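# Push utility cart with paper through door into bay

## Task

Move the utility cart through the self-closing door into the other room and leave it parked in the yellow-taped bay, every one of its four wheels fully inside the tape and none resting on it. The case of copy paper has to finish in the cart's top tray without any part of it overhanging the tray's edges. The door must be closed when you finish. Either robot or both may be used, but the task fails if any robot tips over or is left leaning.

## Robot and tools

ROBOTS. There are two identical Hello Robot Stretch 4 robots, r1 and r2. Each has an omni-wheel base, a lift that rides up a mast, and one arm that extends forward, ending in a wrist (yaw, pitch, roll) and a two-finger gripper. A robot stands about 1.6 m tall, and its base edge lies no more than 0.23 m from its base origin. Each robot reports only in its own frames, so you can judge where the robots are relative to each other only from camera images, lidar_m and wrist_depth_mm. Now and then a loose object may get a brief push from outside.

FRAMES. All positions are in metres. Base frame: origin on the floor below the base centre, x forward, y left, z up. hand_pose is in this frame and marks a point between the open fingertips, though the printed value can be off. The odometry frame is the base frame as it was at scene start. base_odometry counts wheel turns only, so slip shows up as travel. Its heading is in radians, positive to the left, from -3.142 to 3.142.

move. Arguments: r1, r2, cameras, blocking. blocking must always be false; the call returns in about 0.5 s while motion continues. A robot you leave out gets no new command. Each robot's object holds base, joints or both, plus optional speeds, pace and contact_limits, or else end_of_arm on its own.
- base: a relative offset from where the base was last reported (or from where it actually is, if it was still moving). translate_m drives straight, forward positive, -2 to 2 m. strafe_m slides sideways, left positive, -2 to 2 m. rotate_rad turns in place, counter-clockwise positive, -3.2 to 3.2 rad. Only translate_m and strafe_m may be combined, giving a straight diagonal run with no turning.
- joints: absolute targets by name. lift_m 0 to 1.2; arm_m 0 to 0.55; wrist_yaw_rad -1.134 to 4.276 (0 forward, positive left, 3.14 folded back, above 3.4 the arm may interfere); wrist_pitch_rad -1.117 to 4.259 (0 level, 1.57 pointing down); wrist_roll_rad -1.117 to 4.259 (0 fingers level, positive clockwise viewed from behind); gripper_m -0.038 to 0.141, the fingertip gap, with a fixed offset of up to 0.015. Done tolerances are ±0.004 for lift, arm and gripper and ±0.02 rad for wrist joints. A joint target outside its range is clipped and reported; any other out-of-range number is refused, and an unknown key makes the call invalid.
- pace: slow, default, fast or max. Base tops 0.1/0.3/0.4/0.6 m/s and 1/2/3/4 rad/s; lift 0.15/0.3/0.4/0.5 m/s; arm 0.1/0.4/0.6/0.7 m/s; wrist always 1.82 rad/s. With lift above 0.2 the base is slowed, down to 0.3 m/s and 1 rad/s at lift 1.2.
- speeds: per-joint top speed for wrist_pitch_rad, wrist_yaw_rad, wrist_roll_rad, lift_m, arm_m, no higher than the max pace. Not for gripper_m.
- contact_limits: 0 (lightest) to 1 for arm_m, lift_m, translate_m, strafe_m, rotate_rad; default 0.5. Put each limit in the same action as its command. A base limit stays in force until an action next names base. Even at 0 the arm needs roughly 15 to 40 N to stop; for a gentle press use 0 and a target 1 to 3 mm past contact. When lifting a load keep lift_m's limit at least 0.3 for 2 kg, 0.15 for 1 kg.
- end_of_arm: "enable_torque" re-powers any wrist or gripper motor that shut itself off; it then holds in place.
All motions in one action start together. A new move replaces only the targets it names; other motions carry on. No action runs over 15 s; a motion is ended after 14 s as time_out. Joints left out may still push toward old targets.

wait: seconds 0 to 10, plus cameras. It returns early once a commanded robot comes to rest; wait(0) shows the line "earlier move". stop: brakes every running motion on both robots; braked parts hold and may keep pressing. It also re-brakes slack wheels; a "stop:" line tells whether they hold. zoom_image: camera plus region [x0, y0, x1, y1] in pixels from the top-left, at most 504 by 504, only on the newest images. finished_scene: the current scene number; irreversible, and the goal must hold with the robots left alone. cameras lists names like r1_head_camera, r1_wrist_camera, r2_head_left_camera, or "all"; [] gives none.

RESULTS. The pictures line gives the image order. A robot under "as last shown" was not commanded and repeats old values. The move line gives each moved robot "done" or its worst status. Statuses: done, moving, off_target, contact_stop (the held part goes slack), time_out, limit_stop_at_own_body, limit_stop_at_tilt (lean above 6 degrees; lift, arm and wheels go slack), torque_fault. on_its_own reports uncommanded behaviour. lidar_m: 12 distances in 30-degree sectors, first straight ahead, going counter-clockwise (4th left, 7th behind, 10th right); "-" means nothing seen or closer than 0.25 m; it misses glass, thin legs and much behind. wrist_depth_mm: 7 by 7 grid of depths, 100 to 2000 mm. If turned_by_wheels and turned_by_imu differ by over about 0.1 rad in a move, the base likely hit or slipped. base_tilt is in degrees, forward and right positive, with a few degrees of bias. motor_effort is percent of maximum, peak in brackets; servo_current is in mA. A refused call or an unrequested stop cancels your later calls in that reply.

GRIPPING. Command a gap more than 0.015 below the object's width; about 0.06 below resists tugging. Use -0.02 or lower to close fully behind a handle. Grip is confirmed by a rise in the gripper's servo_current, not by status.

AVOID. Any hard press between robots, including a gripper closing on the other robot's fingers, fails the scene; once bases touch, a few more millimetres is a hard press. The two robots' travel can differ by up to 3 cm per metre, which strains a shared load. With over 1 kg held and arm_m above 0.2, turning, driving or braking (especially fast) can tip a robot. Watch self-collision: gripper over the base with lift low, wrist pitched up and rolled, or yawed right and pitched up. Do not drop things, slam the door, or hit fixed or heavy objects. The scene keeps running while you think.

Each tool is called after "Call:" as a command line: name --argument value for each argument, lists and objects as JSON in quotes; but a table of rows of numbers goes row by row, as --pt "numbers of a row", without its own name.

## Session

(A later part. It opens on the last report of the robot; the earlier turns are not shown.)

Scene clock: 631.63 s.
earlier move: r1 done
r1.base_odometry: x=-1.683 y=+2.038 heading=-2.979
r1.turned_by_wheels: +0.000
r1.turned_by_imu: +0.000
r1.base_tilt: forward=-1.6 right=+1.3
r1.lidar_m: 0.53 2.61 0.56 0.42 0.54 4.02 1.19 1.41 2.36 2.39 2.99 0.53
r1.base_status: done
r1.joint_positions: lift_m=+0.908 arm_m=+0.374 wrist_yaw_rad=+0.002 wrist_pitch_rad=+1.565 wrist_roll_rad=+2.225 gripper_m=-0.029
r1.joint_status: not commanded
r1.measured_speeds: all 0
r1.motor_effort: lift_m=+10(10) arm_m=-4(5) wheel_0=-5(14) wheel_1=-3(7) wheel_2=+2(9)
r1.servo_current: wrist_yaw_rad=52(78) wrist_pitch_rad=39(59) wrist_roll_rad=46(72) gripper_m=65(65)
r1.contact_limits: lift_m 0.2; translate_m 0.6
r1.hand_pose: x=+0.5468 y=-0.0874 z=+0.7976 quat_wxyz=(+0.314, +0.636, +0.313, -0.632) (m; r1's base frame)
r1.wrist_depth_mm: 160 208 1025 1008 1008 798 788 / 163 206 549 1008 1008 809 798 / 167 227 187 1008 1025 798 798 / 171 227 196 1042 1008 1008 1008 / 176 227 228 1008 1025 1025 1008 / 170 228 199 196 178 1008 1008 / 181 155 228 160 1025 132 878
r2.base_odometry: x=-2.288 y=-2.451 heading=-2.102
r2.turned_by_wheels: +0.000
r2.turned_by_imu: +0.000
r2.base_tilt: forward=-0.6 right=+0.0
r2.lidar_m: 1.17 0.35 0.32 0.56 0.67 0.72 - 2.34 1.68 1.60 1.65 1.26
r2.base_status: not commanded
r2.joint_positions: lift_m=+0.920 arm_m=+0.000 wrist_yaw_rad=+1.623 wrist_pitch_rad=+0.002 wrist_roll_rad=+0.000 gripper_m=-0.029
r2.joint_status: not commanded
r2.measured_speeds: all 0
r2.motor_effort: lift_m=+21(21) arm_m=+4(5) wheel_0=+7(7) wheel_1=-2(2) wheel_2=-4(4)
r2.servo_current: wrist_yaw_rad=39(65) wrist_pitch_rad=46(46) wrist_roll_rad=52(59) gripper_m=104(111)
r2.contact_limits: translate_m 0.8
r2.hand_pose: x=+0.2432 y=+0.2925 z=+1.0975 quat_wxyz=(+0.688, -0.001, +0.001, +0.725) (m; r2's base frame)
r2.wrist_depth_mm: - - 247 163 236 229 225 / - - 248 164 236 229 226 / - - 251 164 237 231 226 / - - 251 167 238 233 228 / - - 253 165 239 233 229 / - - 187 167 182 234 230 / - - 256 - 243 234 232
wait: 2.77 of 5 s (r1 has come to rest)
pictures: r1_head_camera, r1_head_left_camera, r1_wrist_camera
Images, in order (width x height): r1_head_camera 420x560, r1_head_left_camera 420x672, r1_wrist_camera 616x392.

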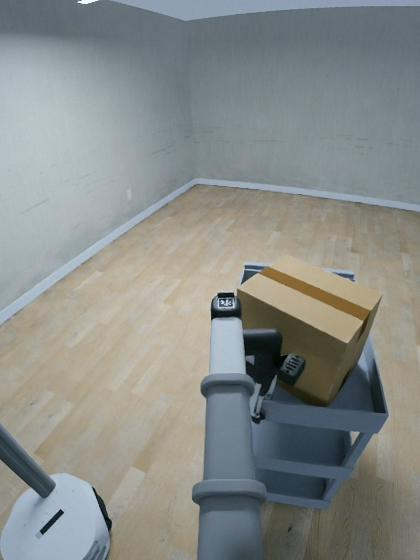

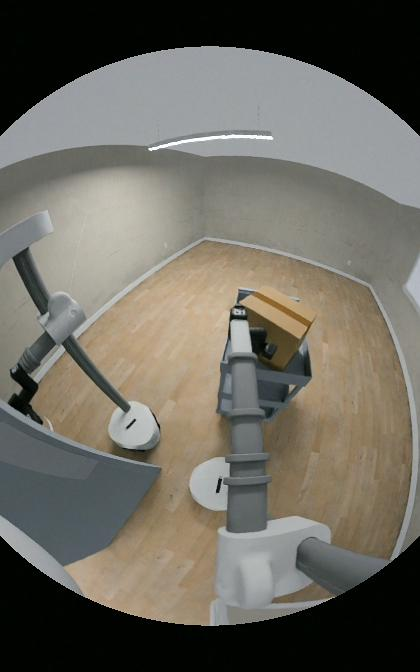

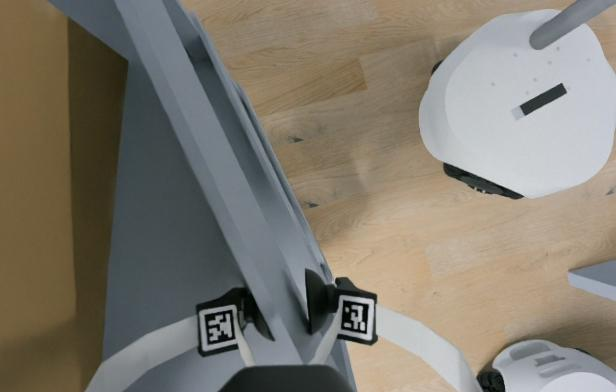

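Call:
move --r1 '{"base":{"rotate_rad":-0.25},"joints":{"wrist_roll_rad":1.62},"pace":"slow","contact_limits":{"rotate_rad":0.6},"speeds":{"wrist_roll_rad":0.6}}' --blocking false --cameras '[]'

Call:
wait --seconds 3 --cameras '["r1_wrist_camera"]'

Scene clock: 667.00 s.
move: r1 moving
r1.base_odometry: x=-1.683 y=+2.038 heading=-3.102
r1.turned_by_wheels: -0.123
r1.turned_by_imu: -0.125
r1.base_tilt: forward=-1.6 right=+1.2
r1.lidar_m: 0.50 2.74 0.57 0.43 0.52 0.95 1.17 1.27 2.26 2.36 2.77 0.55
r1.base_status: rotate_rad moving
r1.joint_positions: lift_m=+0.908 arm_m=+0.374 wrist_yaw_rad=+0.002 wrist_pitch_rad=+1.567 wrist_roll_rad=+1.984 gripper_m=-0.029
r1.joint_status: wrist_roll_rad moving
r1.measured_speeds: translate_m=+0.000 strafe_m=+0.001 rotate_rad=-0.493 lift_m=+0.000 arm_m=-0.001 wrist_yaw_rad=+0.000 wrist_pitch_rad=+0.027 wrist_roll_rad=-0.600
r1.motor_effort: lift_m=+10(10) arm_m=-3(5) wheel_0=+15(17) wheel_1=+7(10) wheel_2=+13(14)
r1.servo_current: wrist_yaw_rad=46(59) wrist_pitch_rad=46(52) wrist_roll_rad=33(78) gripper_m=65(65)
r1.contact_limits: lift_m 0.2; rotate_rad 0.6
r1.hand_pose: x=+0.5461 y=-0.0874 z=+0.7976 quat_wxyz=(+0.388, +0.593, +0.387, -0.590) (m; r1's base frame)
r1.wrist_depth_mm: 123 225 473 1025 991 1008 1008 / 128 179 220 1008 1025 991 798 / 134 196 226 1025 1008 798 798 / 138 206 225 1008 1025 809 809 / 144 214 226 1025 1042 1025 1025 / 149 221 227 195 182 1025 1025 / 147 153 179 156 1025 1008 1025
r2: as last shown
r2.turned_by_imu: +0.005
r2.base_tilt: forward=-0.7 right=+0.1
r2.lidar_m: 1.17 0.33 0.34 0.58 0.69 0.75 - 2.35 1.67 1.56 1.66 1.23
r2.motor_effort: lift_m=+21(21) arm_m=+4(4) wheel_0=+7(7) wheel_1=-1(2) wheel_2=-4(4)
r2.servo_current: wrist_yaw_rad=46(65) wrist_pitch_rad=39(39) wrist_roll_rad=46(59) gripper_m=98(104)
r2.contact_limits: translate_m 0.8
r2.wrist_depth_mm: - - 247 163 235 229 224 / - - 249 164 236 230 225 / - - 251 164 237 231 226 / - - 251 167 238 233 228 / - - 254 165 241 234 229 / - - 187 167 182 234 230 / - - 257 - 242 235 232
pictures: none
No camera images: "cameras" was empty.

Scene clock: 668.00 s.
earlier move: r1 done
r1.base_odometry: x=-1.683 y=+2.038 heading=+3.055
r1.turned_by_wheels: -0.126
r1.turned_by_imu: -0.127
r1.base_tilt: forward=-1.6 right=+1.3
r1.lidar_m: 0.47 2.99 0.57 0.44 0.48 0.77 1.25 1.18 1.83 2.35 2.59 0.56
r1.base_status: done
r1.joint_positions: lift_m=+0.908 arm_m=+0.374 wrist_yaw_rad=+0.002 wrist_pitch_rad=+1.573 wrist_roll_rad=+1.621 gripper_m=-0.029
r1.joint_status: all done
r1.measured_speeds: all 0
r1.motor_effort: lift_m=+10(10) arm_m=+4(5) wheel_0=+3(17) wheel_1=+4(10) wheel_2=+1(14)
r1.servo_current: wrist_yaw_rad=39(65) wrist_pitch_rad=46(52) wrist_roll_rad=33(78) gripper_m=65(65)
r1.contact_limits: lift_m 0.2; rotate_rad 0.6
r1.hand_pose: x=+0.5444 y=-0.0874 z=+0.7976 quat_wxyz=(+0.487, +0.511, +0.488, -0.512) (m; r1's base frame)
r1.wrist_depth_mm: - 225 225 1008 1008 1025 1042 / 116 159 226 1008 1025 1025 1025 / 121 183 226 1008 1008 1008 1025 / 128 202 226 1025 1025 809 809 / 136 214 227 1008 1025 809 820 / 144 225 225 196 180 831 809 / 147 154 183 158 1025 136 1025
r2.base_odometry: x=-2.288 y=-2.451 heading=-2.102
r2.turned_by_wheels: +0.000
r2.turned_by_imu: +0.000
r2.base_tilt: forward=-0.7 right=+0.1
r2.lidar_m: 1.18 0.32 0.32 0.58 0.74 0.80 - 2.37 1.69 1.59 1.65 1.24
r2.base_status: not commanded
r2.joint_positions: lift_m=+0.920 arm_m=+0.000 wrist_yaw_rad=+1.623 wrist_pitch_rad=+0.002 wrist_roll_rad=+0.000 gripper_m=-0.029
r2.joint_status: not commanded
r2.measured_speeds: all 0
r2.motor_effort: lift_m=+21(21) arm_m=+4(4) wheel_0=+7(7) wheel_1=-2(2) wheel_2=-4(4)
r2.servo_current: wrist_yaw_rad=59(65) wrist_pitch_rad=39(52) wrist_roll_rad=46(59) gripper_m=98(104)
r2.contact_limits: translate_m 0.8
r2.hand_pose: x=+0.2432 y=+0.2925 z=+1.0975 quat_wxyz=(+0.688, -0.001, +0.001, +0.725) (m; r2's base frame)
r2.wrist_depth_mm: - - 248 163 235 229 224 / - - 250 164 236 229 225 / - - 250 164 237 231 226 / - - 251 167 239 233 227 / - - 253 166 240 233 229 / - - 187 167 181 233 230 / - - 256 - 242 234 230
wait: 1.00 of 3 s (r1 has come to rest)
pictures: r1_wrist_camera
Images, in order (width x height): r1_wrist_camera 616x392.

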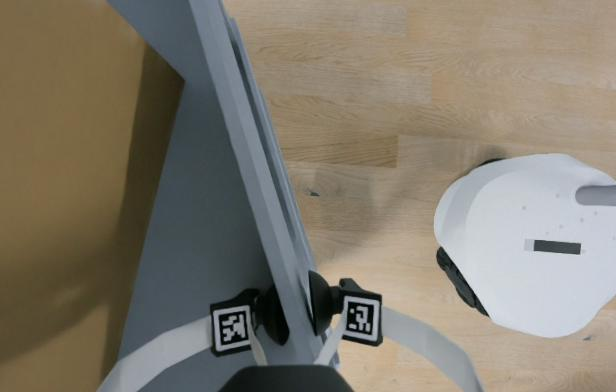

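Call:
move --r1 '{"base":{"translate_m":-0.5,"strafe_m":0.013},"pace":"slow","contact_limits":{"translate_m":0.6}}' --blocking false --cameras '[]'

Call:
wait --seconds 8 --cameras '["r1_head_camera","r1_wrist_camera","r2_head_camera"]'

Scene clock: 696.83 s.
move: r1 moving
r1.base_odometry: x=-1.670 y=+2.037 heading=+3.055
r1.turned_by_wheels: +0.000
r1.turned_by_imu: -0.002
r1.base_tilt: forward=-1.6 right=+1.3
r1.lidar_m: 0.48 3.01 0.56 0.41 0.48 0.79 1.21 1.17 1.83 2.36 2.56 0.57
r1.base_status: translate_m moving; strafe_m moving
r1.joint_positions: lift_m=+0.908 arm_m=+0.374 wrist_yaw_rad=+0.002 wrist_pitch_rad=+1.572 wrist_roll_rad=+1.621 gripper_m=-0.029
r1.joint_status: not commanded
r1.measured_speeds: translate_m=-0.048 strafe_m=+0.001 rotate_rad=-0.001 lift_m=+0.000 arm_m=+0.000 wrist_yaw_rad=+0.000 wrist_pitch_rad=-0.008 wrist_roll_rad=+0.000
r1.motor_effort: lift_m=+10(10) arm_m=+4(4) wheel_0=-7(7) wheel_1=-4(4) wheel_2=+7(7)
r1.servo_current: wrist_yaw_rad=59(59) wrist_pitch_rad=39(52) wrist_roll_rad=46(59) gripper_m=59(72)
r1.contact_limits: lift_m 0.2; translate_m 0.6
r1.hand_pose: x=+0.5447 y=-0.0874 z=+0.7976 quat_wxyz=(+0.488, +0.512, +0.488, -0.512) (m; r1's base frame)
r1.wrist_depth_mm: 105 168 228 1008 1025 1008 1025 / 120 166 228 1025 1008 1025 1025 / 124 183 227 1008 1008 1008 1042 / 132 205 227 1008 1025 831 820 / 143 216 227 1008 1025 809 798 / 150 227 206 193 181 831 809 / 163 156 228 157 1008 1008 1025
r2: as last shown
r2.turned_by_imu: +0.004
r2.base_tilt: forward=-0.7 right=+0.0
r2.lidar_m: 1.17 0.32 0.33 0.57 0.73 0.81 - 2.40 1.66 1.59 1.66 1.24
r2.servo_current: wrist_yaw_rad=46(59) wrist_pitch_rad=33(46) wrist_roll_rad=59(59) gripper_m=104(104)
r2.contact_limits: translate_m 0.8
r2.wrist_depth_mm: - - 247 163 235 228 224 / - - 249 164 236 229 224 / - - 250 164 237 230 227 / - - 250 167 238 232 228 / - - 254 165 241 234 228 / - - 187 167 182 234 230 / - - 256 - 242 234 232
pictures: none
No camera images: "cameras" was empty.

Scene clock: 702.63 s.
earlier move: r1 done
r1.base_odometry: x=-1.186 y=+1.982 heading=+3.054
r1.turned_by_wheels: -0.001
r1.turned_by_imu: -0.003
r1.base_tilt: forward=-1.6 right=+1.3
r1.lidar_m: 0.51 0.62 0.50 0.47 0.58 3.57 3.55 0.73 1.00 2.30 2.49 0.57
r1.base_status: done
r1.joint_positions: lift_m=+0.908 arm_m=+0.374 wrist_yaw_rad=+0.002 wrist_pitch_rad=+1.566 wrist_roll_rad=+1.621 gripper_m=-0.029
r1.joint_status: not commanded
r1.measured_speeds: all 0
r1.motor_effort: lift_m=+11(11) arm_m=-4(4) wheel_0=-7(11) wheel_1=-3(7) wheel_2=+0(12)
r1.servo_current: wrist_yaw_rad=72(72) wrist_pitch_rad=39(72) wrist_roll_rad=46(72) gripper_m=59(72)
r1.contact_limits: lift_m 0.2; translate_m 0.6
r1.hand_pose: x=+0.5466 y=-0.0874 z=+0.7974 quat_wxyz=(+0.489, +0.513, +0.487, -0.511) (m; r1's base frame)
r1.wrist_depth_mm: 104 157 229 1025 1025 1025 1025 / 122 163 229 1008 1025 1008 1008 / 129 188 228 1025 1025 1025 1025 / 138 211 229 1025 1025 854 798 / 151 218 227 1008 1025 788 809 / 163 229 186 185 180 866 809 / 180 157 228 157 1008 1008 1008
r2.base_odometry: x=-2.288 y=-2.451 heading=-2.102
r2.turned_by_wheels: +0.000
r2.turned_by_imu: +0.001
r2.base_tilt: forward=-0.7 right=+0.0
r2.lidar_m: 1.18 0.32 0.33 0.64 0.64 0.74 - 2.37 1.70 1.59 1.65 1.25
r2.base_status: not commanded
r2.joint_positions: lift_m=+0.920 arm_m=+0.000 wrist_yaw_rad=+1.623 wrist_pitch_rad=+0.002 wrist_roll_rad=+0.000 gripper_m=-0.029
r2.joint_status: not commanded
r2.measured_speeds: all 0
r2.motor_effort: lift_m=+21(21) arm_m=+4(5) wheel_0=+6(7) wheel_1=-1(2) wheel_2=-4(4)
r2.servo_current: wrist_yaw_rad=39(59) wrist_pitch_rad=46(52) wrist_roll_rad=46(59) gripper_m=98(111)
r2.contact_limits: translate_m 0.8
r2.hand_pose: x=+0.2432 y=+0.2925 z=+1.0975 quat_wxyz=(+0.688, -0.001, +0.001, +0.725) (m; r2's base frame)
r2.wrist_depth_mm: - - 247 163 235 229 224 / - - 249 164 236 229 225 / - - 251 164 236 231 226 / - - 251 167 238 233 228 / 723 691 254 165 240 234 228 / 723 683 187 167 181 235 230 / 615 640 - - 242 235 231
wait: 5.80 of 8 s (r1 has come to rest)
pictures: r1_head_camera, r1_wrist_camera, r2_head_camera
Images, in order (width x height): r1_head_camera 420x560, r1_wrist_camera 616x392, r2_head_camera 420x560.

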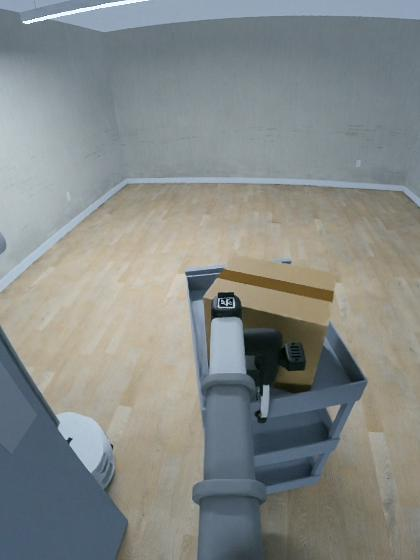

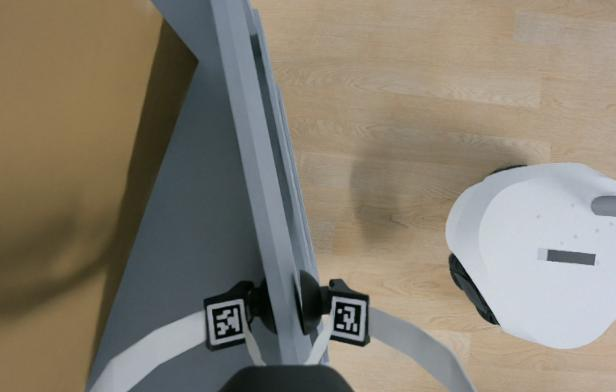

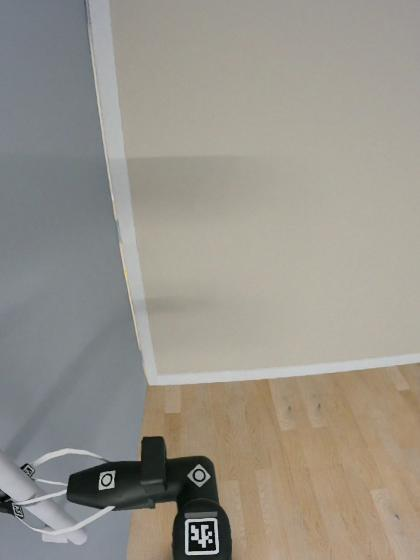

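Call:
move --r1 '{"base":{"translate_m":-0.453,"strafe_m":-0.002},"pace":"slow","contact_limits":{"translate_m":0.6}}' --blocking false --cameras '[]'

Call:
wait --seconds 8 --cameras '["r1_head_camera","r1_wrist_camera","r1_head_left_camera","r1_head_right_camera"]'

Scene clock: 721.80 s.
move: r1 moving
r1.base_odometry: x=-1.173 y=+1.981 heading=+3.054
r1.turned_by_wheels: -0.001
r1.turned_by_imu: -0.002
r1.base_tilt: forward=-1.6 right=+1.3
r1.lidar_m: 0.51 0.63 0.48 0.47 0.57 3.56 3.53 0.72 1.00 2.30 2.51 0.57
r1.base_status: translate_m moving; strafe_m moving
r1.joint_positions: lift_m=+0.908 arm_m=+0.374 wrist_yaw_rad=+0.002 wrist_pitch_rad=+1.565 wrist_roll_rad=+1.621 gripper_m=-0.029
r1.joint_status: not commanded
r1.measured_speeds: translate_m=-0.049 strafe_m=-0.001 rotate_rad=-0.001 lift_m=+0.000 arm_m=+0.000 wrist_yaw_rad=+0.000 wrist_pitch_rad=-0.006 wrist_roll_rad=+0.000
r1.motor_effort: lift_m=+11(11) arm_m=-4(4) wheel_0=-7(10) wheel_1=-5(7) wheel_2=+7(7)
r1.servo_current: wrist_yaw_rad=39(65) wrist_pitch_rad=52(52) wrist_roll_rad=65(65) gripper_m=65(65)
r1.contact_limits: lift_m 0.2; translate_m 0.6
r1.hand_pose: x=+0.5469 y=-0.0874 z=+0.7975 quat_wxyz=(+0.489, +0.513, +0.486, -0.510) (m; r1's base frame)
r1.wrist_depth_mm: 121 165 228 991 1025 1008 1008 / 126 178 222 1008 1025 991 1025 / 136 198 228 1025 1025 1025 1008 / 142 220 229 1025 1025 866 798 / 158 228 229 1025 1008 798 798 / 169 229 196 183 1025 891 798 / 193 154 229 160 163 991 1025
r2: as last shown
r2.turned_by_imu: +0.003
r2.base_tilt: forward=-0.6 right=+0.0
r2.lidar_m: 1.16 0.32 0.32 0.65 0.64 0.77 - 2.37 1.66 1.57 1.64 1.24
r2.motor_effort: lift_m=+21(21) arm_m=+4(4) wheel_0=+7(7) wheel_1=-2(2) wheel_2=-4(4)
r2.servo_current: wrist_yaw_rad=39(52) wrist_pitch_rad=39(46) wrist_roll_rad=52(52) gripper_m=104(104)
r2.contact_limits: translate_m 0.8
r2.wrist_depth_mm: - - 248 163 235 229 224 / - - 250 164 236 229 226 / - - 250 164 237 231 226 / - - 252 167 239 232 228 / 723 699 253 165 239 233 229 / 723 676 187 167 182 235 231 / 609 634 - - 242 235 231
pictures: none
No camera images: "cameras" was empty.

Scene clock: 727.10 s.
earlier move: r1 done
r1.base_odometry: x=-0.735 y=+1.944 heading=+3.054
r1.turned_by_wheels: +0.000
r1.turned_by_imu: -0.001
r1.base_tilt: forward=-1.6 right=+1.3
r1.lidar_m: 0.50 0.71 0.57 0.56 0.68 3.11 3.08 0.48 0.41 1.36 2.43 0.55
r1.base_status: done
r1.joint_positions: lift_m=+0.908 arm_m=+0.374 wrist_yaw_rad=+0.002 wrist_pitch_rad=+1.566 wrist_roll_rad=+1.621 gripper_m=-0.029
r1.joint_status: not commanded
r1.measured_speeds: all 0
r1.motor_effort: lift_m=+11(11) arm_m=-4(4) wheel_0=-4(11) wheel_1=-4(7) wheel_2=+3(7)
r1.servo_current: wrist_yaw_rad=52(72) wrist_pitch_rad=39(59) wrist_roll_rad=52(72) gripper_m=65(65)
r1.contact_limits: lift_m 0.2; translate_m 0.6
r1.hand_pose: x=+0.5466 y=-0.0874 z=+0.7974 quat_wxyz=(+0.489, +0.513, +0.487, -0.511) (m; r1's base frame)
r1.wrist_depth_mm: - 151 228 1008 1008 1008 1008 / 118 157 229 1042 1025 1008 1008 / 125 179 229 1008 1008 1008 1008 / 136 210 228 1025 1008 854 788 / 154 226 228 1008 1008 820 798 / 164 229 187 186 1008 878 798 / 187 156 228 157 166 1008 1008
r2.base_odometry: x=-2.288 y=-2.451 heading=-2.102
r2.turned_by_wheels: +0.000
r2.turned_by_imu: +0.001
r2.base_tilt: forward=-0.6 right=+0.0
r2.lidar_m: 1.15 0.35 0.31 0.63 0.72 4.34 - 2.36 1.68 1.58 1.66 1.25
r2.base_status: not commanded
r2.joint_positions: lift_m=+0.920 arm_m=+0.000 wrist_yaw_rad=+1.623 wrist_pitch_rad=+0.002 wrist_roll_rad=+0.000 gripper_m=-0.029
r2.joint_status: not commanded
r2.measured_speeds: all 0
r2.motor_effort: lift_m=+21(21) arm_m=+4(4) wheel_0=+7(7) wheel_1=-2(2) wheel_2=-4(5)
r2.servo_current: wrist_yaw_rad=46(65) wrist_pitch_rad=46(46) wrist_roll_rad=46(65) gripper_m=98(111)
r2.contact_limits: translate_m 0.8
r2.hand_pose: x=+0.2432 y=+0.2925 z=+1.0975 quat_wxyz=(+0.688, -0.001, +0.001, +0.725) (m; r2's base frame)
r2.wrist_depth_mm: - - 248 163 236 229 223 / - - 250 164 236 229 226 / - - 250 164 236 232 227 / - - 251 167 239 232 227 / - - 254 165 240 234 228 / - - 186 167 181 235 230 / - 609 615 - 242 234 231
wait: 5.30 of 8 s (r1 has come to rest)
pictures: r1_head_camera, r1_head_left_camera, r1_head_right_camera, r1_wrist_camera
Images, in order (width x height): r1_head_camera 420x560, r1_head_left_camera 420x672, r1_head_right_camera 420x672, r1_wrist_camera 616x392.

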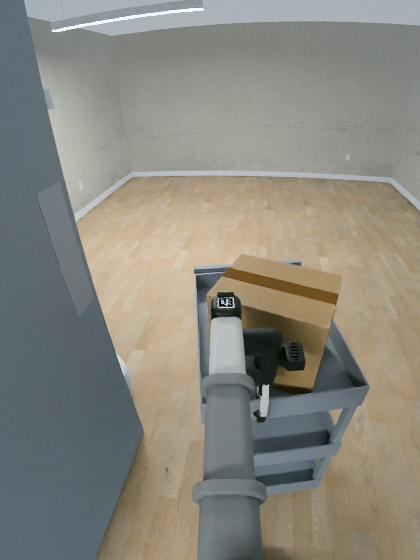

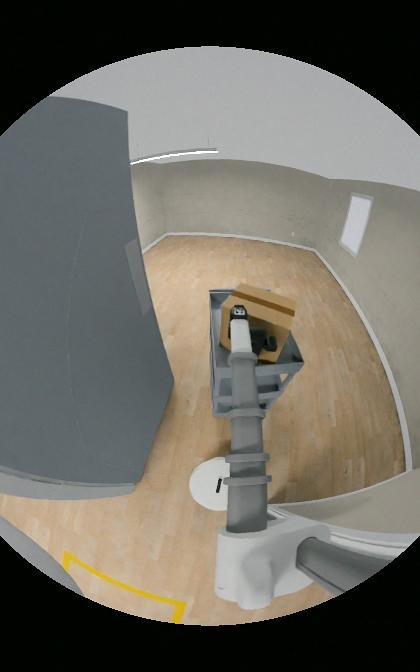

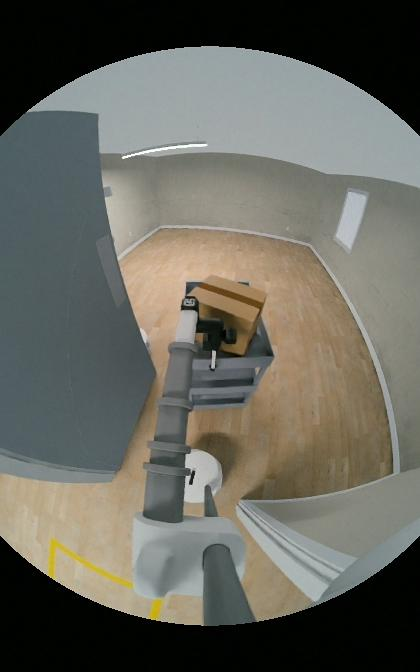

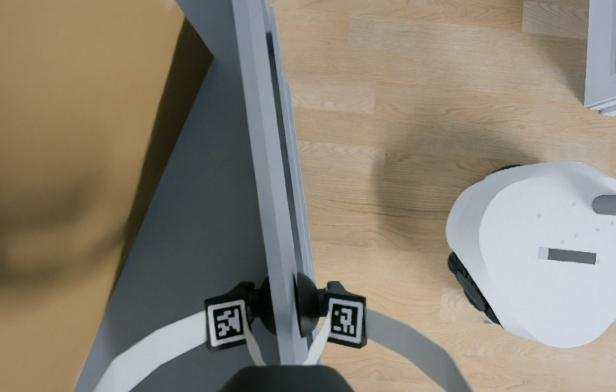

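Call:
move --r1 '{"base":{"translate_m":-0.481,"strafe_m":0.207},"pace":"slow","contact_limits":{"translate_m":0.6}}' --blocking false --cameras '[]'

Call:
wait --seconds 8 --cameras '["r1_wrist_camera","r1_head_left_camera"]'

Scene clock: 735.73 s.
move: r1 moving
r1.base_odometry: x=-0.723 y=+1.937 heading=+3.053
r1.turned_by_wheels: -0.001
r1.turned_by_imu: -0.001
r1.base_tilt: forward=-1.6 right=+1.3
r1.lidar_m: 0.51 0.72 0.57 0.56 0.72 3.10 3.08 3.35 0.40 1.29 2.43 0.57
r1.base_status: translate_m moving; strafe_m moving
r1.joint_positions: lift_m=+0.908 arm_m=+0.374 wrist_yaw_rad=+0.002 wrist_pitch_rad=+1.565 wrist_roll_rad=+1.621 gripper_m=-0.029
r1.joint_status: not commanded
r1.measured_speeds: translate_m=-0.048 strafe_m=+0.021 rotate_rad=+0.002 lift_m=+0.000 arm_m=+0.000 wrist_yaw_rad=+0.000 wrist_pitch_rad=-0.002 wrist_roll_rad=+0.000
r1.motor_effort: lift_m=+11(11) arm_m=-4(4) wheel_0=-12(12) wheel_1=-2(6) wheel_2=+6(8)
r1.servo_current: wrist_yaw_rad=59(59) wrist_pitch_rad=46(52) wrist_roll_rad=39(65) gripper_m=59(59)
r1.contact_limits: lift_m 0.2; translate_m 0.6
r1.hand_pose: x=+0.5468 y=-0.0874 z=+0.7975 quat_wxyz=(+0.489, +0.513, +0.486, -0.510) (m; r1's base frame)
r1.wrist_depth_mm: 105 158 229 1025 1008 1025 1008 / 122 163 225 1025 1025 1008 991 / 134 189 229 1008 1008 1008 1008 / 139 216 229 991 1008 866 798 / 159 229 229 1025 1008 798 798 / 173 229 185 182 1025 904 798 / 194 153 228 158 162 991 1008
r2: as last shown
r2.base_tilt: forward=-0.7 right=+0.0
r2.lidar_m: 1.18 0.31 0.32 0.62 3.27 4.33 - 2.37 1.69 1.60 1.66 1.26
r2.motor_effort: lift_m=+21(21) arm_m=+4(4) wheel_0=+7(7) wheel_1=-2(2) wheel_2=-4(4)
r2.servo_current: wrist_yaw_rad=59(59) wrist_pitch_rad=46(46) wrist_roll_rad=52(59) gripper_m=98(104)
r2.contact_limits: translate_m 0.8
r2.wrist_depth_mm: - - 248 163 236 229 224 / - - 249 164 236 229 224 / - - 251 164 237 230 227 / - - 252 167 239 232 227 / - - 254 165 240 235 228 / - - 186 167 182 235 229 / - 609 615 - 242 234 232
pictures: none
No camera images: "cameras" was empty.

Scene clock: 741.67 s.
earlier move: r1 done
r1.base_odometry: x=-0.274 y=+1.695 heading=+3.053
r1.turned_by_wheels: +0.000
r1.turned_by_imu: -0.003
r1.base_tilt: forward=-1.5 right=+1.3
r1.lidar_m: 0.53 0.60 0.52 1.66 2.58 2.59 2.59 2.86 2.41 0.54 0.53 0.52
r1.base_status: done
r1.joint_positions: lift_m=+0.908 arm_m=+0.374 wrist_yaw_rad=+0.002 wrist_pitch_rad=+1.568 wrist_roll_rad=+1.621 gripper_m=-0.029
r1.joint_status: not commanded
r1.measured_speeds: all 0
r1.motor_effort: lift_m=+11(11) arm_m=-4(4) wheel_0=-7(13) wheel_1=-4(8) wheel_2=-1(8)
r1.servo_current: wrist_yaw_rad=59(72) wrist_pitch_rad=39(52) wrist_roll_rad=59(72) gripper_m=65(65)
r1.contact_limits: lift_m 0.2; translate_m 0.6
r1.hand_pose: x=+0.5459 y=-0.0874 z=+0.7974 quat_wxyz=(+0.488, +0.513, +0.487, -0.511) (m; r1's base frame)
r1.wrist_depth_mm: - - 138 227 891 1008 1008 / - 123 179 227 991 1008 1025 / 111 151 228 228 1025 1008 1025 / 133 208 227 228 1025 820 809 / 171 227 226 227 1025 798 809 / 224 226 183 191 185 1008 809 / 227 157 226 157 179 1008 1008
r2.base_odometry: x=-2.288 y=-2.451 heading=-2.102
r2.turned_by_wheels: +0.000
r2.turned_by_imu: +0.001
r2.base_tilt: forward=-0.7 right=+0.0
r2.lidar_m: 1.17 0.30 0.32 3.15 3.24 4.35 - 2.34 1.67 1.57 1.65 1.24
r2.base_status: not commanded
r2.joint_positions: lift_m=+0.920 arm_m=+0.000 wrist_yaw_rad=+1.623 wrist_pitch_rad=+0.002 wrist_roll_rad=+0.000 gripper_m=-0.029
r2.joint_status: not commanded
r2.measured_speeds: all 0
r2.motor_effort: lift_m=+21(21) arm_m=+4(5) wheel_0=+7(7) wheel_1=-2(2) wheel_2=-4(4)
r2.servo_current: wrist_yaw_rad=52(59) wrist_pitch_rad=39(46) wrist_roll_rad=46(65) gripper_m=98(111)
r2.contact_limits: translate_m 0.8
r2.hand_pose: x=+0.2432 y=+0.2925 z=+1.0975 quat_wxyz=(+0.688, -0.001, +0.001, +0.725) (m; r2's base frame)
r2.wrist_depth_mm: - - 248 163 236 229 224 / - - 249 164 236 230 226 / - - 251 164 237 231 227 / - - 252 167 239 233 228 / - - 254 165 241 234 229 / - - 187 167 182 234 231 / - - 256 - 242 234 232
wait: 5.93 of 8 s (r1 has come to rest)
pictures: r1_head_left_camera, r1_wrist_camera
Images, in order (width x height): r1_head_left_camera 420x672, r1_wrist_camera 616x392.

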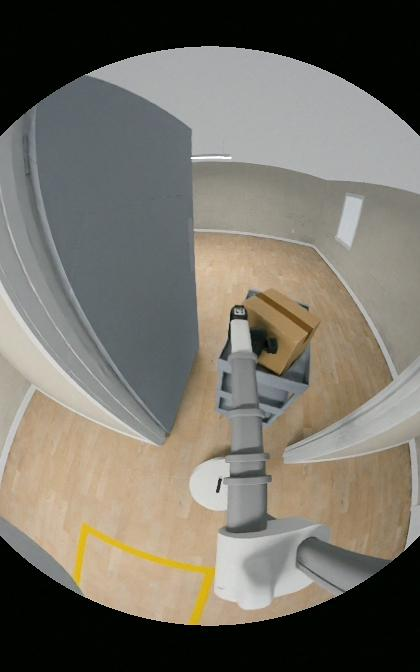

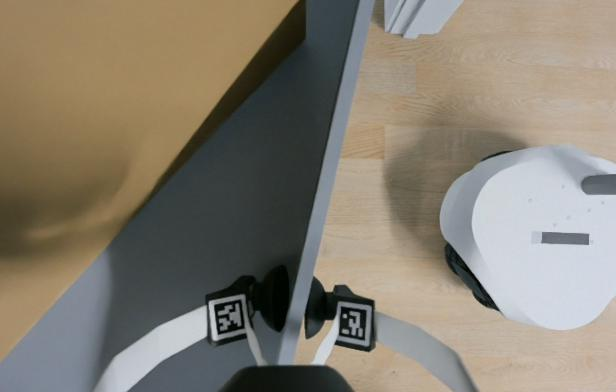

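Call:
move --r1 '{"base":{"translate_m":-0.342,"strafe_m":0.097},"pace":"slow","contact_limits":{"translate_m":0.6}}' --blocking false --cameras '[]'

Call:
wait --seconds 8 --cameras '["r1_wrist_camera","r1_head_left_camera","r1_head_camera"]'

Scene clock: 755.57 s.
move: r1 moving
r1.base_odometry: x=-0.262 y=+1.691 heading=+3.052
r1.turned_by_wheels: -0.001
r1.turned_by_imu: -0.002
r1.base_tilt: forward=-1.6 right=+1.3
r1.lidar_m: 0.54 0.57 0.50 1.76 2.58 2.60 2.55 2.83 2.42 0.56 0.52 0.52
r1.base_status: translate_m moving; strafe_m moving
r1.joint_positions: lift_m=+0.908 arm_m=+0.374 wrist_yaw_rad=+0.002 wrist_pitch_rad=+1.567 wrist_roll_rad=+1.621 gripper_m=-0.029
r1.joint_status: not commanded
r1.measured_speeds: translate_m=-0.049 strafe_m=+0.014 rotate_rad=+0.000 lift_m=+0.000 arm_m=+0.000 wrist_yaw_rad=+0.000 wrist_pitch_rad=+0.000 wrist_roll_rad=+0.000
r1.motor_effort: lift_m=+11(11) arm_m=-4(4) wheel_0=-12(14) wheel_1=-6(7) wheel_2=+3(5)
r1.servo_current: wrist_yaw_rad=52(59) wrist_pitch_rad=46(52) wrist_roll_rad=46(65) gripper_m=59(65)
r1.contact_limits: lift_m 0.2; translate_m 0.6
r1.hand_pose: x=+0.5461 y=-0.0874 z=+0.7974 quat_wxyz=(+0.489, +0.513, +0.487, -0.511) (m; r1's base frame)
r1.wrist_depth_mm: - - 143 227 917 1025 1025 / - 129 187 229 1025 1025 991 / 115 158 227 228 1008 1008 1008 / 138 213 228 228 1025 831 809 / 183 229 227 228 1008 798 798 / 228 229 183 186 991 991 798 / 228 153 227 157 177 1008 991
r2: as last shown
r2.turned_by_imu: +0.002
r2.lidar_m: 1.18 0.31 0.31 3.14 3.25 4.34 - 2.35 1.70 1.61 1.66 1.26
r2.motor_effort: lift_m=+21(21) arm_m=+4(4) wheel_0=+7(7) wheel_1=-2(2) wheel_2=-4(4)
r2.servo_current: wrist_yaw_rad=46(59) wrist_pitch_rad=39(46) wrist_roll_rad=46(59) gripper_m=104(104)
r2.contact_limits: translate_m 0.8
r2.wrist_depth_mm: - - 248 163 236 229 224 / - - 249 164 236 229 225 / - - 250 165 238 230 226 / - - 252 167 238 232 228 / - - 253 166 241 234 229 / - - 186 167 182 234 232 / - - 255 - 242 234 232
pictures: none
No camera images: "cameras" was empty.

Scene clock: 759.87 s.
earlier move: r1 done
r1.base_odometry: x=+0.058 y=+1.568 heading=+3.053
r1.turned_by_wheels: +0.001
r1.turned_by_imu: +0.002
r1.base_tilt: forward=-1.6 right=+1.3
r1.lidar_m: 0.54 0.69 0.92 2.28 2.50 2.27 2.21 2.48 2.44 1.46 0.77 0.47
r1.base_status: done
r1.joint_positions: lift_m=+0.908 arm_m=+0.374 wrist_yaw_rad=+0.002 wrist_pitch_rad=+1.566 wrist_roll_rad=+1.621 gripper_m=-0.029
r1.joint_status: not commanded
r1.measured_speeds: all 0
r1.motor_effort: lift_m=+11(11) arm_m=-4(4) wheel_0=-2(14) wheel_1=-2(8) wheel_2=+5(8)
r1.servo_current: wrist_yaw_rad=52(65) wrist_pitch_rad=46(52) wrist_roll_rad=59(65) gripper_m=65(65)
r1.contact_limits: lift_m 0.2; translate_m 0.6
r1.hand_pose: x=+0.5464 y=-0.0874 z=+0.7974 quat_wxyz=(+0.489, +0.513, +0.487, -0.511) (m; r1's base frame)
r1.wrist_depth_mm: - - 116 156 225 1025 1008 / - 113 154 225 225 1025 1025 / 108 148 222 225 193 1008 1008 / 142 220 226 226 1008 798 798 / 216 227 226 226 1025 809 798 / 228 226 193 195 1008 991 788 / 228 155 226 157 173 132 1008
r2.base_odometry: x=-2.288 y=-2.451 heading=-2.102
r2.turned_by_wheels: +0.000
r2.turned_by_imu: +0.001
r2.base_tilt: forward=-0.6 right=+0.0
r2.lidar_m: 1.16 0.34 0.30 3.14 3.27 4.32 - 2.34 1.69 1.60 1.67 1.26
r2.base_status: not commanded
r2.joint_positions: lift_m=+0.920 arm_m=+0.000 wrist_yaw_rad=+1.623 wrist_pitch_rad=+0.002 wrist_roll_rad=+0.000 gripper_m=-0.029
r2.joint_status: not commanded
r2.measured_speeds: all 0
r2.motor_effort: lift_m=+21(21) arm_m=+4(5) wheel_0=+6(7) wheel_1=-2(2) wheel_2=-4(5)
r2.servo_current: wrist_yaw_rad=52(65) wrist_pitch_rad=39(46) wrist_roll_rad=46(59) gripper_m=98(111)
r2.contact_limits: translate_m 0.8
r2.hand_pose: x=+0.2432 y=+0.2925 z=+1.0975 quat_wxyz=(+0.688, -0.001, +0.001, +0.725) (m; r2's base frame)
r2.wrist_depth_mm: - - 248 163 236 230 224 / - - 250 164 236 230 226 / - - 251 164 237 231 227 / - - 251 167 239 233 228 / - - 253 166 240 233 229 / - - 187 167 182 234 230 / - - 256 - 241 234 232
wait: 4.30 of 8 s (r1 has come to rest)
pictures: r1_head_camera, r1_head_left_camera, r1_wrist_camera
Images, in order (width x height): r1_head_camera 420x560, r1_head_left_camera 420x672, r1_wrist_camera 616x392.

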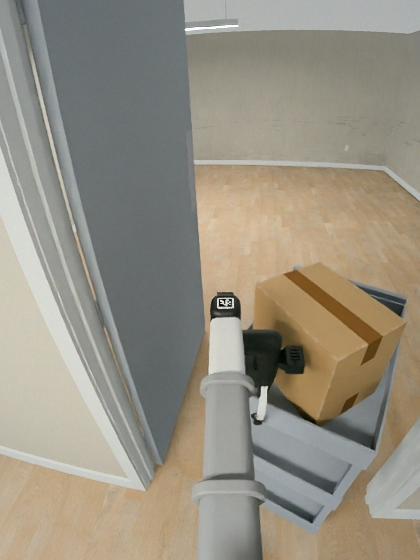

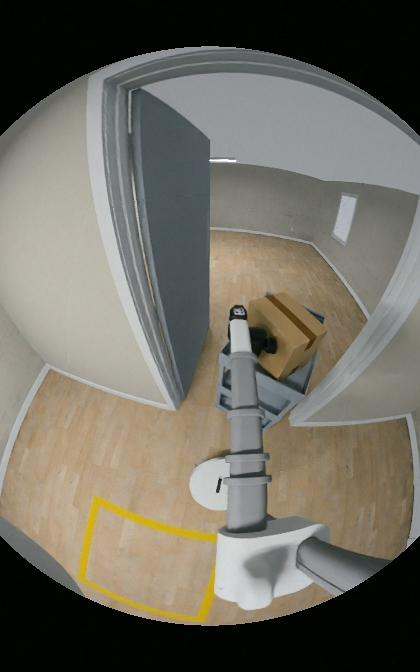

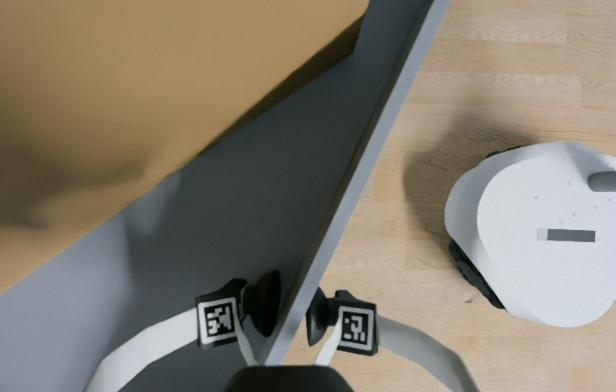

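Call:
wait --seconds 0.1 --cameras '["r1_head_right_camera","r1_head_camera"]'

Call:
zoom_image --camera "r1_head_camera" --region '[200, 240, 420, 560]'

Call:
zoom_image --camera "r1_head_right_camera" --region '[120, 240, 340, 540]'

Scene clock: 773.97 s.
r1.base_odometry: x=+0.058 y=+1.568 heading=+3.053
r1.turned_by_wheels: +0.000
r1.turned_by_imu: -0.001
r1.base_tilt: forward=-1.6 right=+1.3
r1.lidar_m: 0.51 0.69 0.92 2.28 2.49 2.23 2.22 2.48 2.42 1.47 0.77 0.47
r1.base_status: done
r1.joint_positions: lift_m=+0.908 arm_m=+0.374 wrist_yaw_rad=+0.002 wrist_pitch_rad=+1.566 wrist_roll_rad=+1.621 gripper_m=-0.029
r1.joint_status: not commanded
r1.measured_speeds: all 0
r1.motor_effort: lift_m=+11(11) arm_m=-3(4) wheel_0=-3(14) wheel_1=-2(8) wheel_2=+5(8)
r1.servo_current: wrist_yaw_rad=33(65) wrist_pitch_rad=39(52) wrist_roll_rad=52(65) gripper_m=59(65)
r1.contact_limits: lift_m 0.2; translate_m 0.6
r1.hand_pose: x=+0.5464 y=-0.0874 z=+0.7974 quat_wxyz=(+0.489, +0.513, +0.487, -0.511) (m; r1's base frame)
r1.wrist_depth_mm: - - 116 156 226 1025 991 / - 113 153 225 225 1008 1008 / 109 148 222 224 194 991 991 / 142 220 226 225 1025 798 798 / 216 227 227 226 1008 798 809 / 227 227 194 195 1008 1025 798 / 227 155 227 158 173 132 1008
r2.base_odometry: x=-2.288 y=-2.451 heading=-2.102
r2.turned_by_wheels: +0.000
r2.turned_by_imu: +0.002
r2.base_tilt: forward=-0.7 right=+0.1
r2.lidar_m: 1.18 0.32 0.32 3.14 3.25 4.31 - 2.36 1.69 1.58 1.64 1.24
r2.base_status: not commanded
r2.joint_positions: lift_m=+0.920 arm_m=+0.000 wrist_yaw_rad=+1.623 wrist_pitch_rad=+0.002 wrist_roll_rad=+0.000 gripper_m=-0.029
r2.joint_status: not commanded
r2.measured_speeds: all 0
r2.motor_effort: lift_m=+21(21) arm_m=+4(5) wheel_0=+7(7) wheel_1=-2(2) wheel_2=-4(5)
r2.servo_current: wrist_yaw_rad=59(65) wrist_pitch_rad=46(46) wrist_roll_rad=46(59) gripper_m=98(111)
r2.contact_limits: translate_m 0.8
r2.hand_pose: x=+0.2432 y=+0.2925 z=+1.0975 quat_wxyz=(+0.688, -0.001, +0.001, +0.725) (m; r2's base frame)
r2.wrist_depth_mm: - - 248 163 236 229 224 / - - 249 164 236 230 225 / - - 251 164 237 230 226 / - - 252 167 237 232 227 / - - 253 166 241 234 228 / - - 186 166 182 234 230 / - - 256 - 242 235 231
wait: 0.10 s; at rest from the start
pictures: r1_head_camera, r1_head_right_camera
Images, in order (width x height): r1_head_camera 420x560, r1_head_right_camera 420x672.

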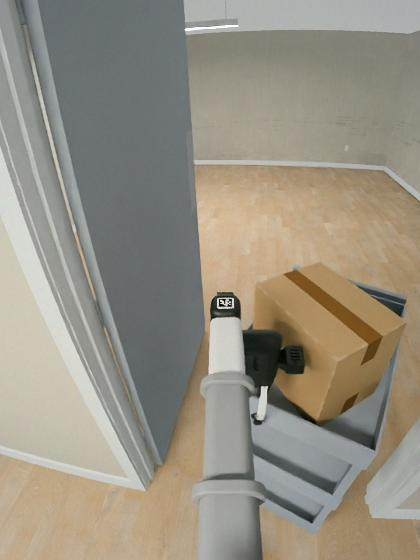

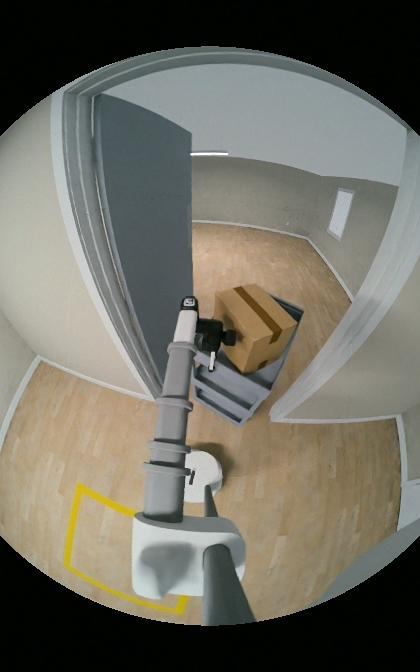

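Scaled by 1.575 from the camera's 420x560 image, which has a finer 600x800 frame.

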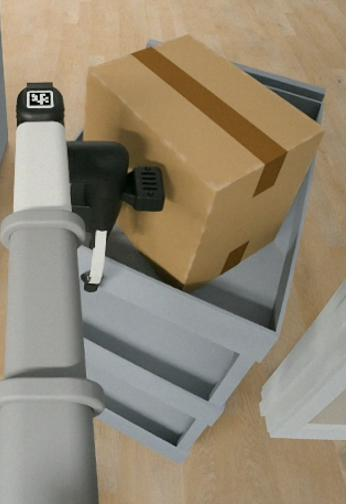

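Scaled by 1.680 from the camera's 420x672 image, which has a finer 600x960 frame.

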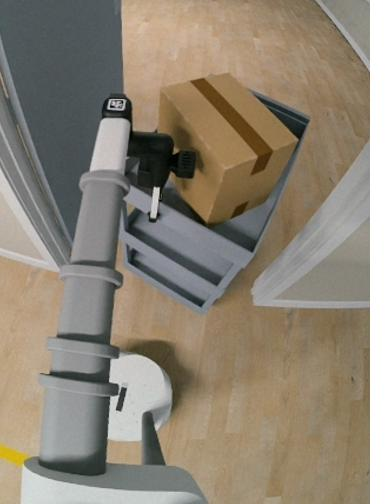

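Call:
move --r1 '{"base":{"translate_m":-0.176,"strafe_m":0.094},"pace":"slow","contact_limits":{"translate_m":0.6}}' --blocking false --cameras '[]'

Call:
wait --seconds 5 --cameras '["r1_wrist_camera","r1_head_right_camera"]'

Scene clock: 793.77 s.
move: r1 moving
r1.base_odometry: x=+0.070 y=+1.561 heading=+3.052
r1.turned_by_wheels: -0.001
r1.turned_by_imu: -0.002
r1.base_tilt: forward=-1.6 right=+1.3
r1.lidar_m: 0.54 0.69 0.94 2.27 2.52 2.25 2.21 2.47 2.42 1.52 0.78 0.48
r1.base_status: translate_m moving; strafe_m moving
r1.joint_positions: lift_m=+0.908 arm_m=+0.374 wrist_yaw_rad=+0.002 wrist_pitch_rad=+1.565 wrist_roll_rad=+1.621 gripper_m=-0.029
r1.joint_status: not commanded
r1.measured_speeds: translate_m=-0.048 strafe_m=+0.025 rotate_rad=-0.002 lift_m=+0.000 arm_m=+0.000 wrist_yaw_rad=+0.000 wrist_pitch_rad=-0.008 wrist_roll_rad=+0.000
r1.motor_effort: lift_m=+11(11) arm_m=-4(4) wheel_0=-9(9) wheel_1=-4(4) wheel_2=+6(9)
r1.servo_current: wrist_yaw_rad=46(52) wrist_pitch_rad=46(46) wrist_roll_rad=33(65) gripper_m=59(65)
r1.contact_limits: lift_m 0.2; translate_m 0.6
r1.hand_pose: x=+0.5466 y=-0.0874 z=+0.7974 quat_wxyz=(+0.489, +0.513, +0.486, -0.511) (m; r1's base frame)
r1.wrist_depth_mm: - - 124 156 224 991 1008 / - 115 156 224 224 1025 1008 / 118 154 227 227 226 1025 1008 / 155 225 228 227 1008 831 798 / 227 229 227 226 1008 809 798 / 229 227 186 190 991 1008 798 / 228 151 227 157 177 1008 1008
r2: as last shown
r2.turned_by_imu: +0.003
r2.base_tilt: forward=-0.6 right=+0.1
r2.lidar_m: 1.17 0.31 0.32 3.14 3.25 4.34 - 2.37 1.69 1.60 1.65 1.25
r2.motor_effort: lift_m=+21(21) arm_m=+4(4) wheel_0=+7(7) wheel_1=-2(2) wheel_2=-4(4)
r2.servo_current: wrist_yaw_rad=52(59) wrist_pitch_rad=33(46) wrist_roll_rad=46(52) gripper_m=98(104)
r2.contact_limits: translate_m 0.8
r2.wrist_depth_mm: - - 248 163 235 229 224 / - - 249 164 236 229 225 / - - 251 164 238 231 226 / - - 251 167 239 232 228 / - - 253 166 240 232 229 / - - 187 167 182 233 231 / - - 255 - 241 235 232
pictures: none
No camera images: "cameras" was empty.

Scene clock: 796.43 s.
earlier move: r1 done
r1.base_odometry: x=+0.225 y=+1.459 heading=+3.052
r1.turned_by_wheels: -0.001
r1.turned_by_imu: -0.002
r1.base_tilt: forward=-1.6 right=+1.3
r1.lidar_m: 0.50 0.80 1.22 2.23 2.45 2.08 2.04 2.27 2.53 1.95 0.96 0.45
r1.base_status: done
r1.joint_positions: lift_m=+0.908 arm_m=+0.374 wrist_yaw_rad=+0.001 wrist_pitch_rad=+1.570 wrist_roll_rad=+1.621 gripper_m=-0.029
r1.joint_status: not commanded
r1.measured_speeds: all 0
r1.motor_effort: lift_m=+11(11) arm_m=-4(4) wheel_0=-10(15) wheel_1=-5(8) wheel_2=-2(9)
r1.servo_current: wrist_yaw_rad=39(72) wrist_pitch_rad=39(52) wrist_roll_rad=59(65) gripper_m=59(65)
r1.contact_limits: lift_m 0.2; translate_m 0.6
r1.hand_pose: x=+0.5452 y=-0.0874 z=+0.7974 quat_wxyz=(+0.488, +0.513, +0.487, -0.512) (m; r1's base frame)
r1.wrist_depth_mm: - - 111 141 208 191 1025 / - 114 147 208 228 1008 1025 / 118 155 224 226 184 1025 1025 / 163 224 225 226 227 809 798 / 224 225 226 225 1008 820 809 / 225 225 185 191 184 991 809 / 224 154 225 156 1008 137 1042
r2.base_odometry: x=-2.288 y=-2.451 heading=-2.102
r2.turned_by_wheels: +0.000
r2.turned_by_imu: +0.000
r2.base_tilt: forward=-0.7 right=+0.0
r2.lidar_m: 1.16 0.32 0.32 3.16 3.25 4.34 - 2.35 1.69 1.60 1.64 1.25
r2.base_status: not commanded
r2.joint_positions: lift_m=+0.920 arm_m=+0.000 wrist_yaw_rad=+1.623 wrist_pitch_rad=+0.002 wrist_roll_rad=+0.000 gripper_m=-0.029
r2.joint_status: not commanded
r2.measured_speeds: all 0
r2.motor_effort: lift_m=+21(21) arm_m=+4(4) wheel_0=+6(7) wheel_1=-1(2) wheel_2=-4(4)
r2.servo_current: wrist_yaw_rad=52(59) wrist_pitch_rad=39(46) wrist_roll_rad=39(65) gripper_m=98(111)
r2.contact_limits: translate_m 0.8
r2.hand_pose: x=+0.2432 y=+0.2925 z=+1.0975 quat_wxyz=(+0.688, -0.001, +0.001, +0.725) (m; r2's base frame)
r2.wrist_depth_mm: - - 248 163 235 229 223 / - - 249 164 236 229 225 / - - 250 164 237 232 225 / - - 252 167 239 233 227 / - - 253 165 240 233 229 / - - 187 167 182 234 231 / - - 256 - 241 235 231
wait: 2.67 of 5 s (r1 has come to rest)
pictures: r1_head_right_camera, r1_wrist_camera
Images, in order (width x height): r1_head_right_camera 420x672, r1_wrist_camera 616x392.

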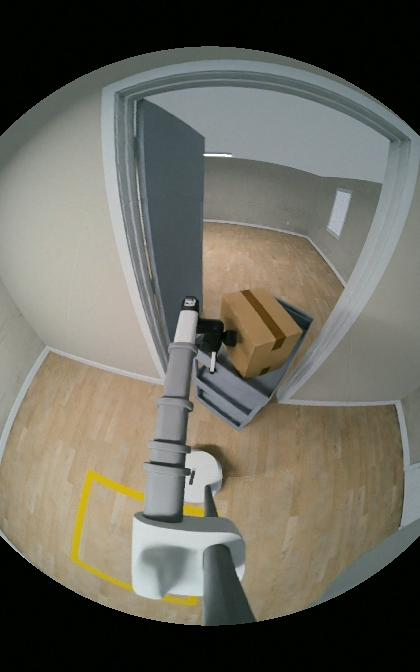

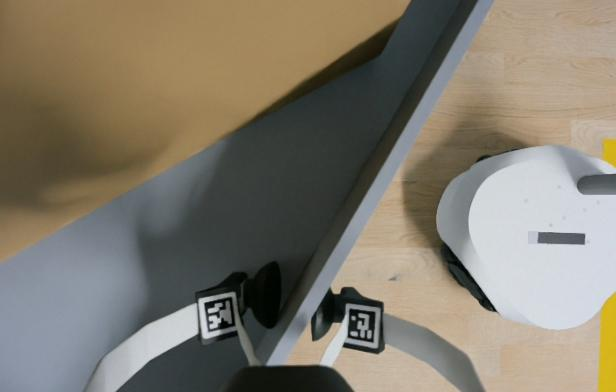

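Call:
zoom_image --camera "r1_head_right_camera" --region '[180, 270, 350, 440]'

Scaled by 2.965 from the camera's 420x672 image, which has a finer 600x960 frame.

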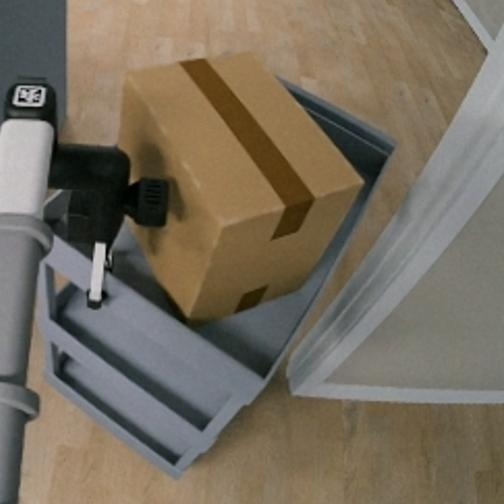

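Call:
move --r1 '{"base":{"translate_m":-0.3,"strafe_m":0.181},"pace":"slow","contact_limits":{"translate_m":0.6}}' --blocking false --cameras '[]'

Call:
wait --seconds 7 --cameras '["r1_wrist_camera","r1_head_right_camera"]'

Call:
zoom_image --camera "r1_head_right_camera" --region '[140, 270, 350, 480]'

Scene clock: 818.93 s.
move: r1 moving
r1.base_odometry: x=+0.236 y=+1.451 heading=+3.050
r1.turned_by_wheels: -0.001
r1.turned_by_imu: -0.003
r1.base_tilt: forward=-1.6 right=+1.3
r1.lidar_m: 0.49 0.82 1.21 2.22 2.44 2.07 2.02 2.24 2.52 2.00 0.99 0.47
r1.base_status: translate_m moving; strafe_m moving
r1.joint_positions: lift_m=+0.908 arm_m=+0.374 wrist_yaw_rad=+0.001 wrist_pitch_rad=+1.568 wrist_roll_rad=+1.621 gripper_m=-0.029
r1.joint_status: not commanded
r1.measured_speeds: translate_m=-0.048 strafe_m=+0.028 rotate_rad=-0.002 lift_m=+0.000 arm_m=+0.000 wrist_yaw_rad=+0.000 wrist_pitch_rad=-0.008 wrist_roll_rad=+0.000
r1.motor_effort: lift_m=+11(11) arm_m=-4(4) wheel_0=-16(16) wheel_1=+1(5) wheel_2=+0(2)
r1.servo_current: wrist_yaw_rad=52(59) wrist_pitch_rad=39(46) wrist_roll_rad=59(65) gripper_m=59(65)
r1.contact_limits: lift_m 0.2; translate_m 0.6
r1.hand_pose: x=+0.5458 y=-0.0874 z=+0.7974 quat_wxyz=(+0.488, +0.513, +0.487, -0.512) (m; r1's base frame)
r1.wrist_depth_mm: - - 124 152 227 227 1008 / - 118 157 217 227 1008 1008 / 123 163 226 227 198 1008 1025 / 171 227 227 226 1025 820 798 / 228 227 227 227 1008 798 809 / 227 227 182 187 183 991 798 / 226 151 226 156 1008 132 1025
r2: as last shown
r2.turned_by_imu: +0.003
r2.base_tilt: forward=-0.7 right=+0.1
r2.lidar_m: 1.15 0.32 0.32 3.15 3.26 4.30 - 2.36 1.69 1.57 1.66 1.23
r2.motor_effort: lift_m=+21(21) arm_m=+4(4) wheel_0=+7(7) wheel_1=-2(2) wheel_2=-4(4)
r2.servo_current: wrist_yaw_rad=39(65) wrist_pitch_rad=39(46) wrist_roll_rad=52(52) gripper_m=98(111)
r2.contact_limits: translate_m 0.8
r2.wrist_depth_mm: - - 248 163 235 229 224 / - - 250 164 236 229 225 / - - 250 164 237 231 227 / - - 252 167 238 232 228 / - - 253 165 240 233 228 / - - 187 167 182 234 231 / - - 256 - 242 234 231
pictures: none
No camera images: "cameras" was empty.

Scene clock: 823.10 s.
earlier move: r1 done
r1.base_odometry: x=+0.507 y=+1.252 heading=+3.051
r1.turned_by_wheels: +0.001
r1.turned_by_imu: -0.002
r1.base_tilt: forward=-1.6 right=+1.3
r1.lidar_m: 0.50 1.14 1.71 2.09 2.18 1.76 1.72 1.89 2.65 2.60 0.60 0.37
r1.base_status: done
r1.joint_positions: lift_m=+0.908 arm_m=+0.374 wrist_yaw_rad=+0.000 wrist_pitch_rad=+1.571 wrist_roll_rad=+1.621 gripper_m=-0.029
r1.joint_status: not commanded
r1.measured_speeds: all 0
r1.motor_effort: lift_m=+11(11) arm_m=-4(4) wheel_0=-8(18) wheel_1=+1(5) wheel_2=-2(4)
r1.servo_current: wrist_yaw_rad=33(72) wrist_pitch_rad=33(52) wrist_roll_rad=46(72) gripper_m=52(65)
r1.contact_limits: lift_m 0.2; translate_m 0.6
r1.hand_pose: x=+0.5449 y=-0.0874 z=+0.7974 quat_wxyz=(+0.487, +0.512, +0.487, -0.512) (m; r1's base frame)
r1.wrist_depth_mm: - - 106 121 126 163 204 / - 114 136 167 213 227 - / 148 176 225 227 226 169 1025 / 224 225 224 226 212 809 809 / 224 224 225 225 180 809 820 / 224 224 181 185 185 891 809 / 223 151 224 156 180 143 1042
r2.base_odometry: x=-2.288 y=-2.451 heading=-2.102
r2.turned_by_wheels: +0.000
r2.turned_by_imu: +0.001
r2.base_tilt: forward=-0.6 right=+0.1
r2.lidar_m: 1.18 0.33 0.32 3.16 3.26 4.33 - 2.38 1.69 1.59 1.66 1.25
r2.base_status: not commanded
r2.joint_positions: lift_m=+0.920 arm_m=+0.000 wrist_yaw_rad=+1.623 wrist_pitch_rad=+0.002 wrist_roll_rad=+0.000 gripper_m=-0.029
r2.joint_status: not commanded
r2.measured_speeds: all 0
r2.motor_effort: lift_m=+21(21) arm_m=+4(4) wheel_0=+7(7) wheel_1=-1(2) wheel_2=-4(4)
r2.servo_current: wrist_yaw_rad=52(65) wrist_pitch_rad=46(46) wrist_roll_rad=46(72) gripper_m=98(111)
r2.contact_limits: translate_m 0.8
r2.hand_pose: x=+0.2432 y=+0.2925 z=+1.0975 quat_wxyz=(+0.688, -0.001, +0.001, +0.725) (m; r2's base frame)
r2.wrist_depth_mm: - - 249 163 236 229 224 / - - 249 164 235 229 225 / - - 250 164 238 230 226 / - - 251 167 237 233 229 / - - 254 166 240 233 229 / - - 187 167 181 234 230 / - - 256 - 242 234 231
wait: 4.17 of 7 s (r1 has come to rest)
pictures: r1_head_right_camera, r1_wrist_camera
Images, in order (width x height): r1_head_right_camera 420x672, r1_wrist_camera 616x392.

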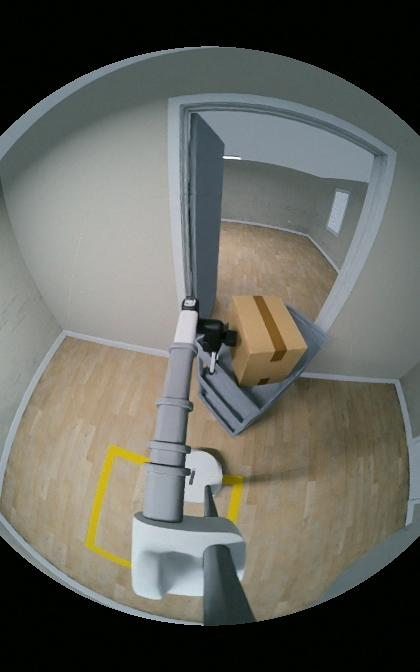

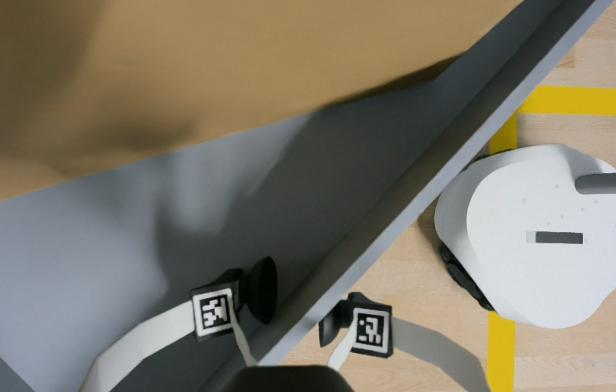

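Scaled by 2.400 from the camera's 420x672 image, which has a finer 600x960 frame.

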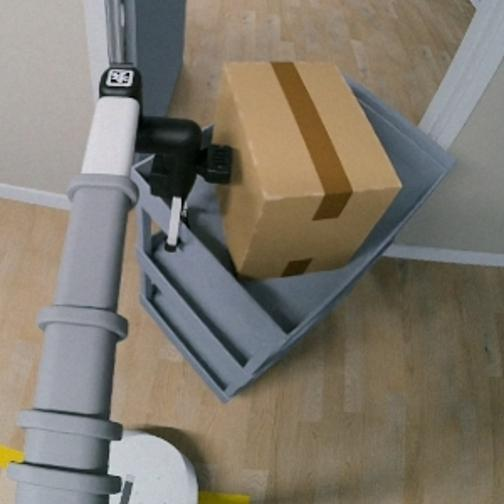

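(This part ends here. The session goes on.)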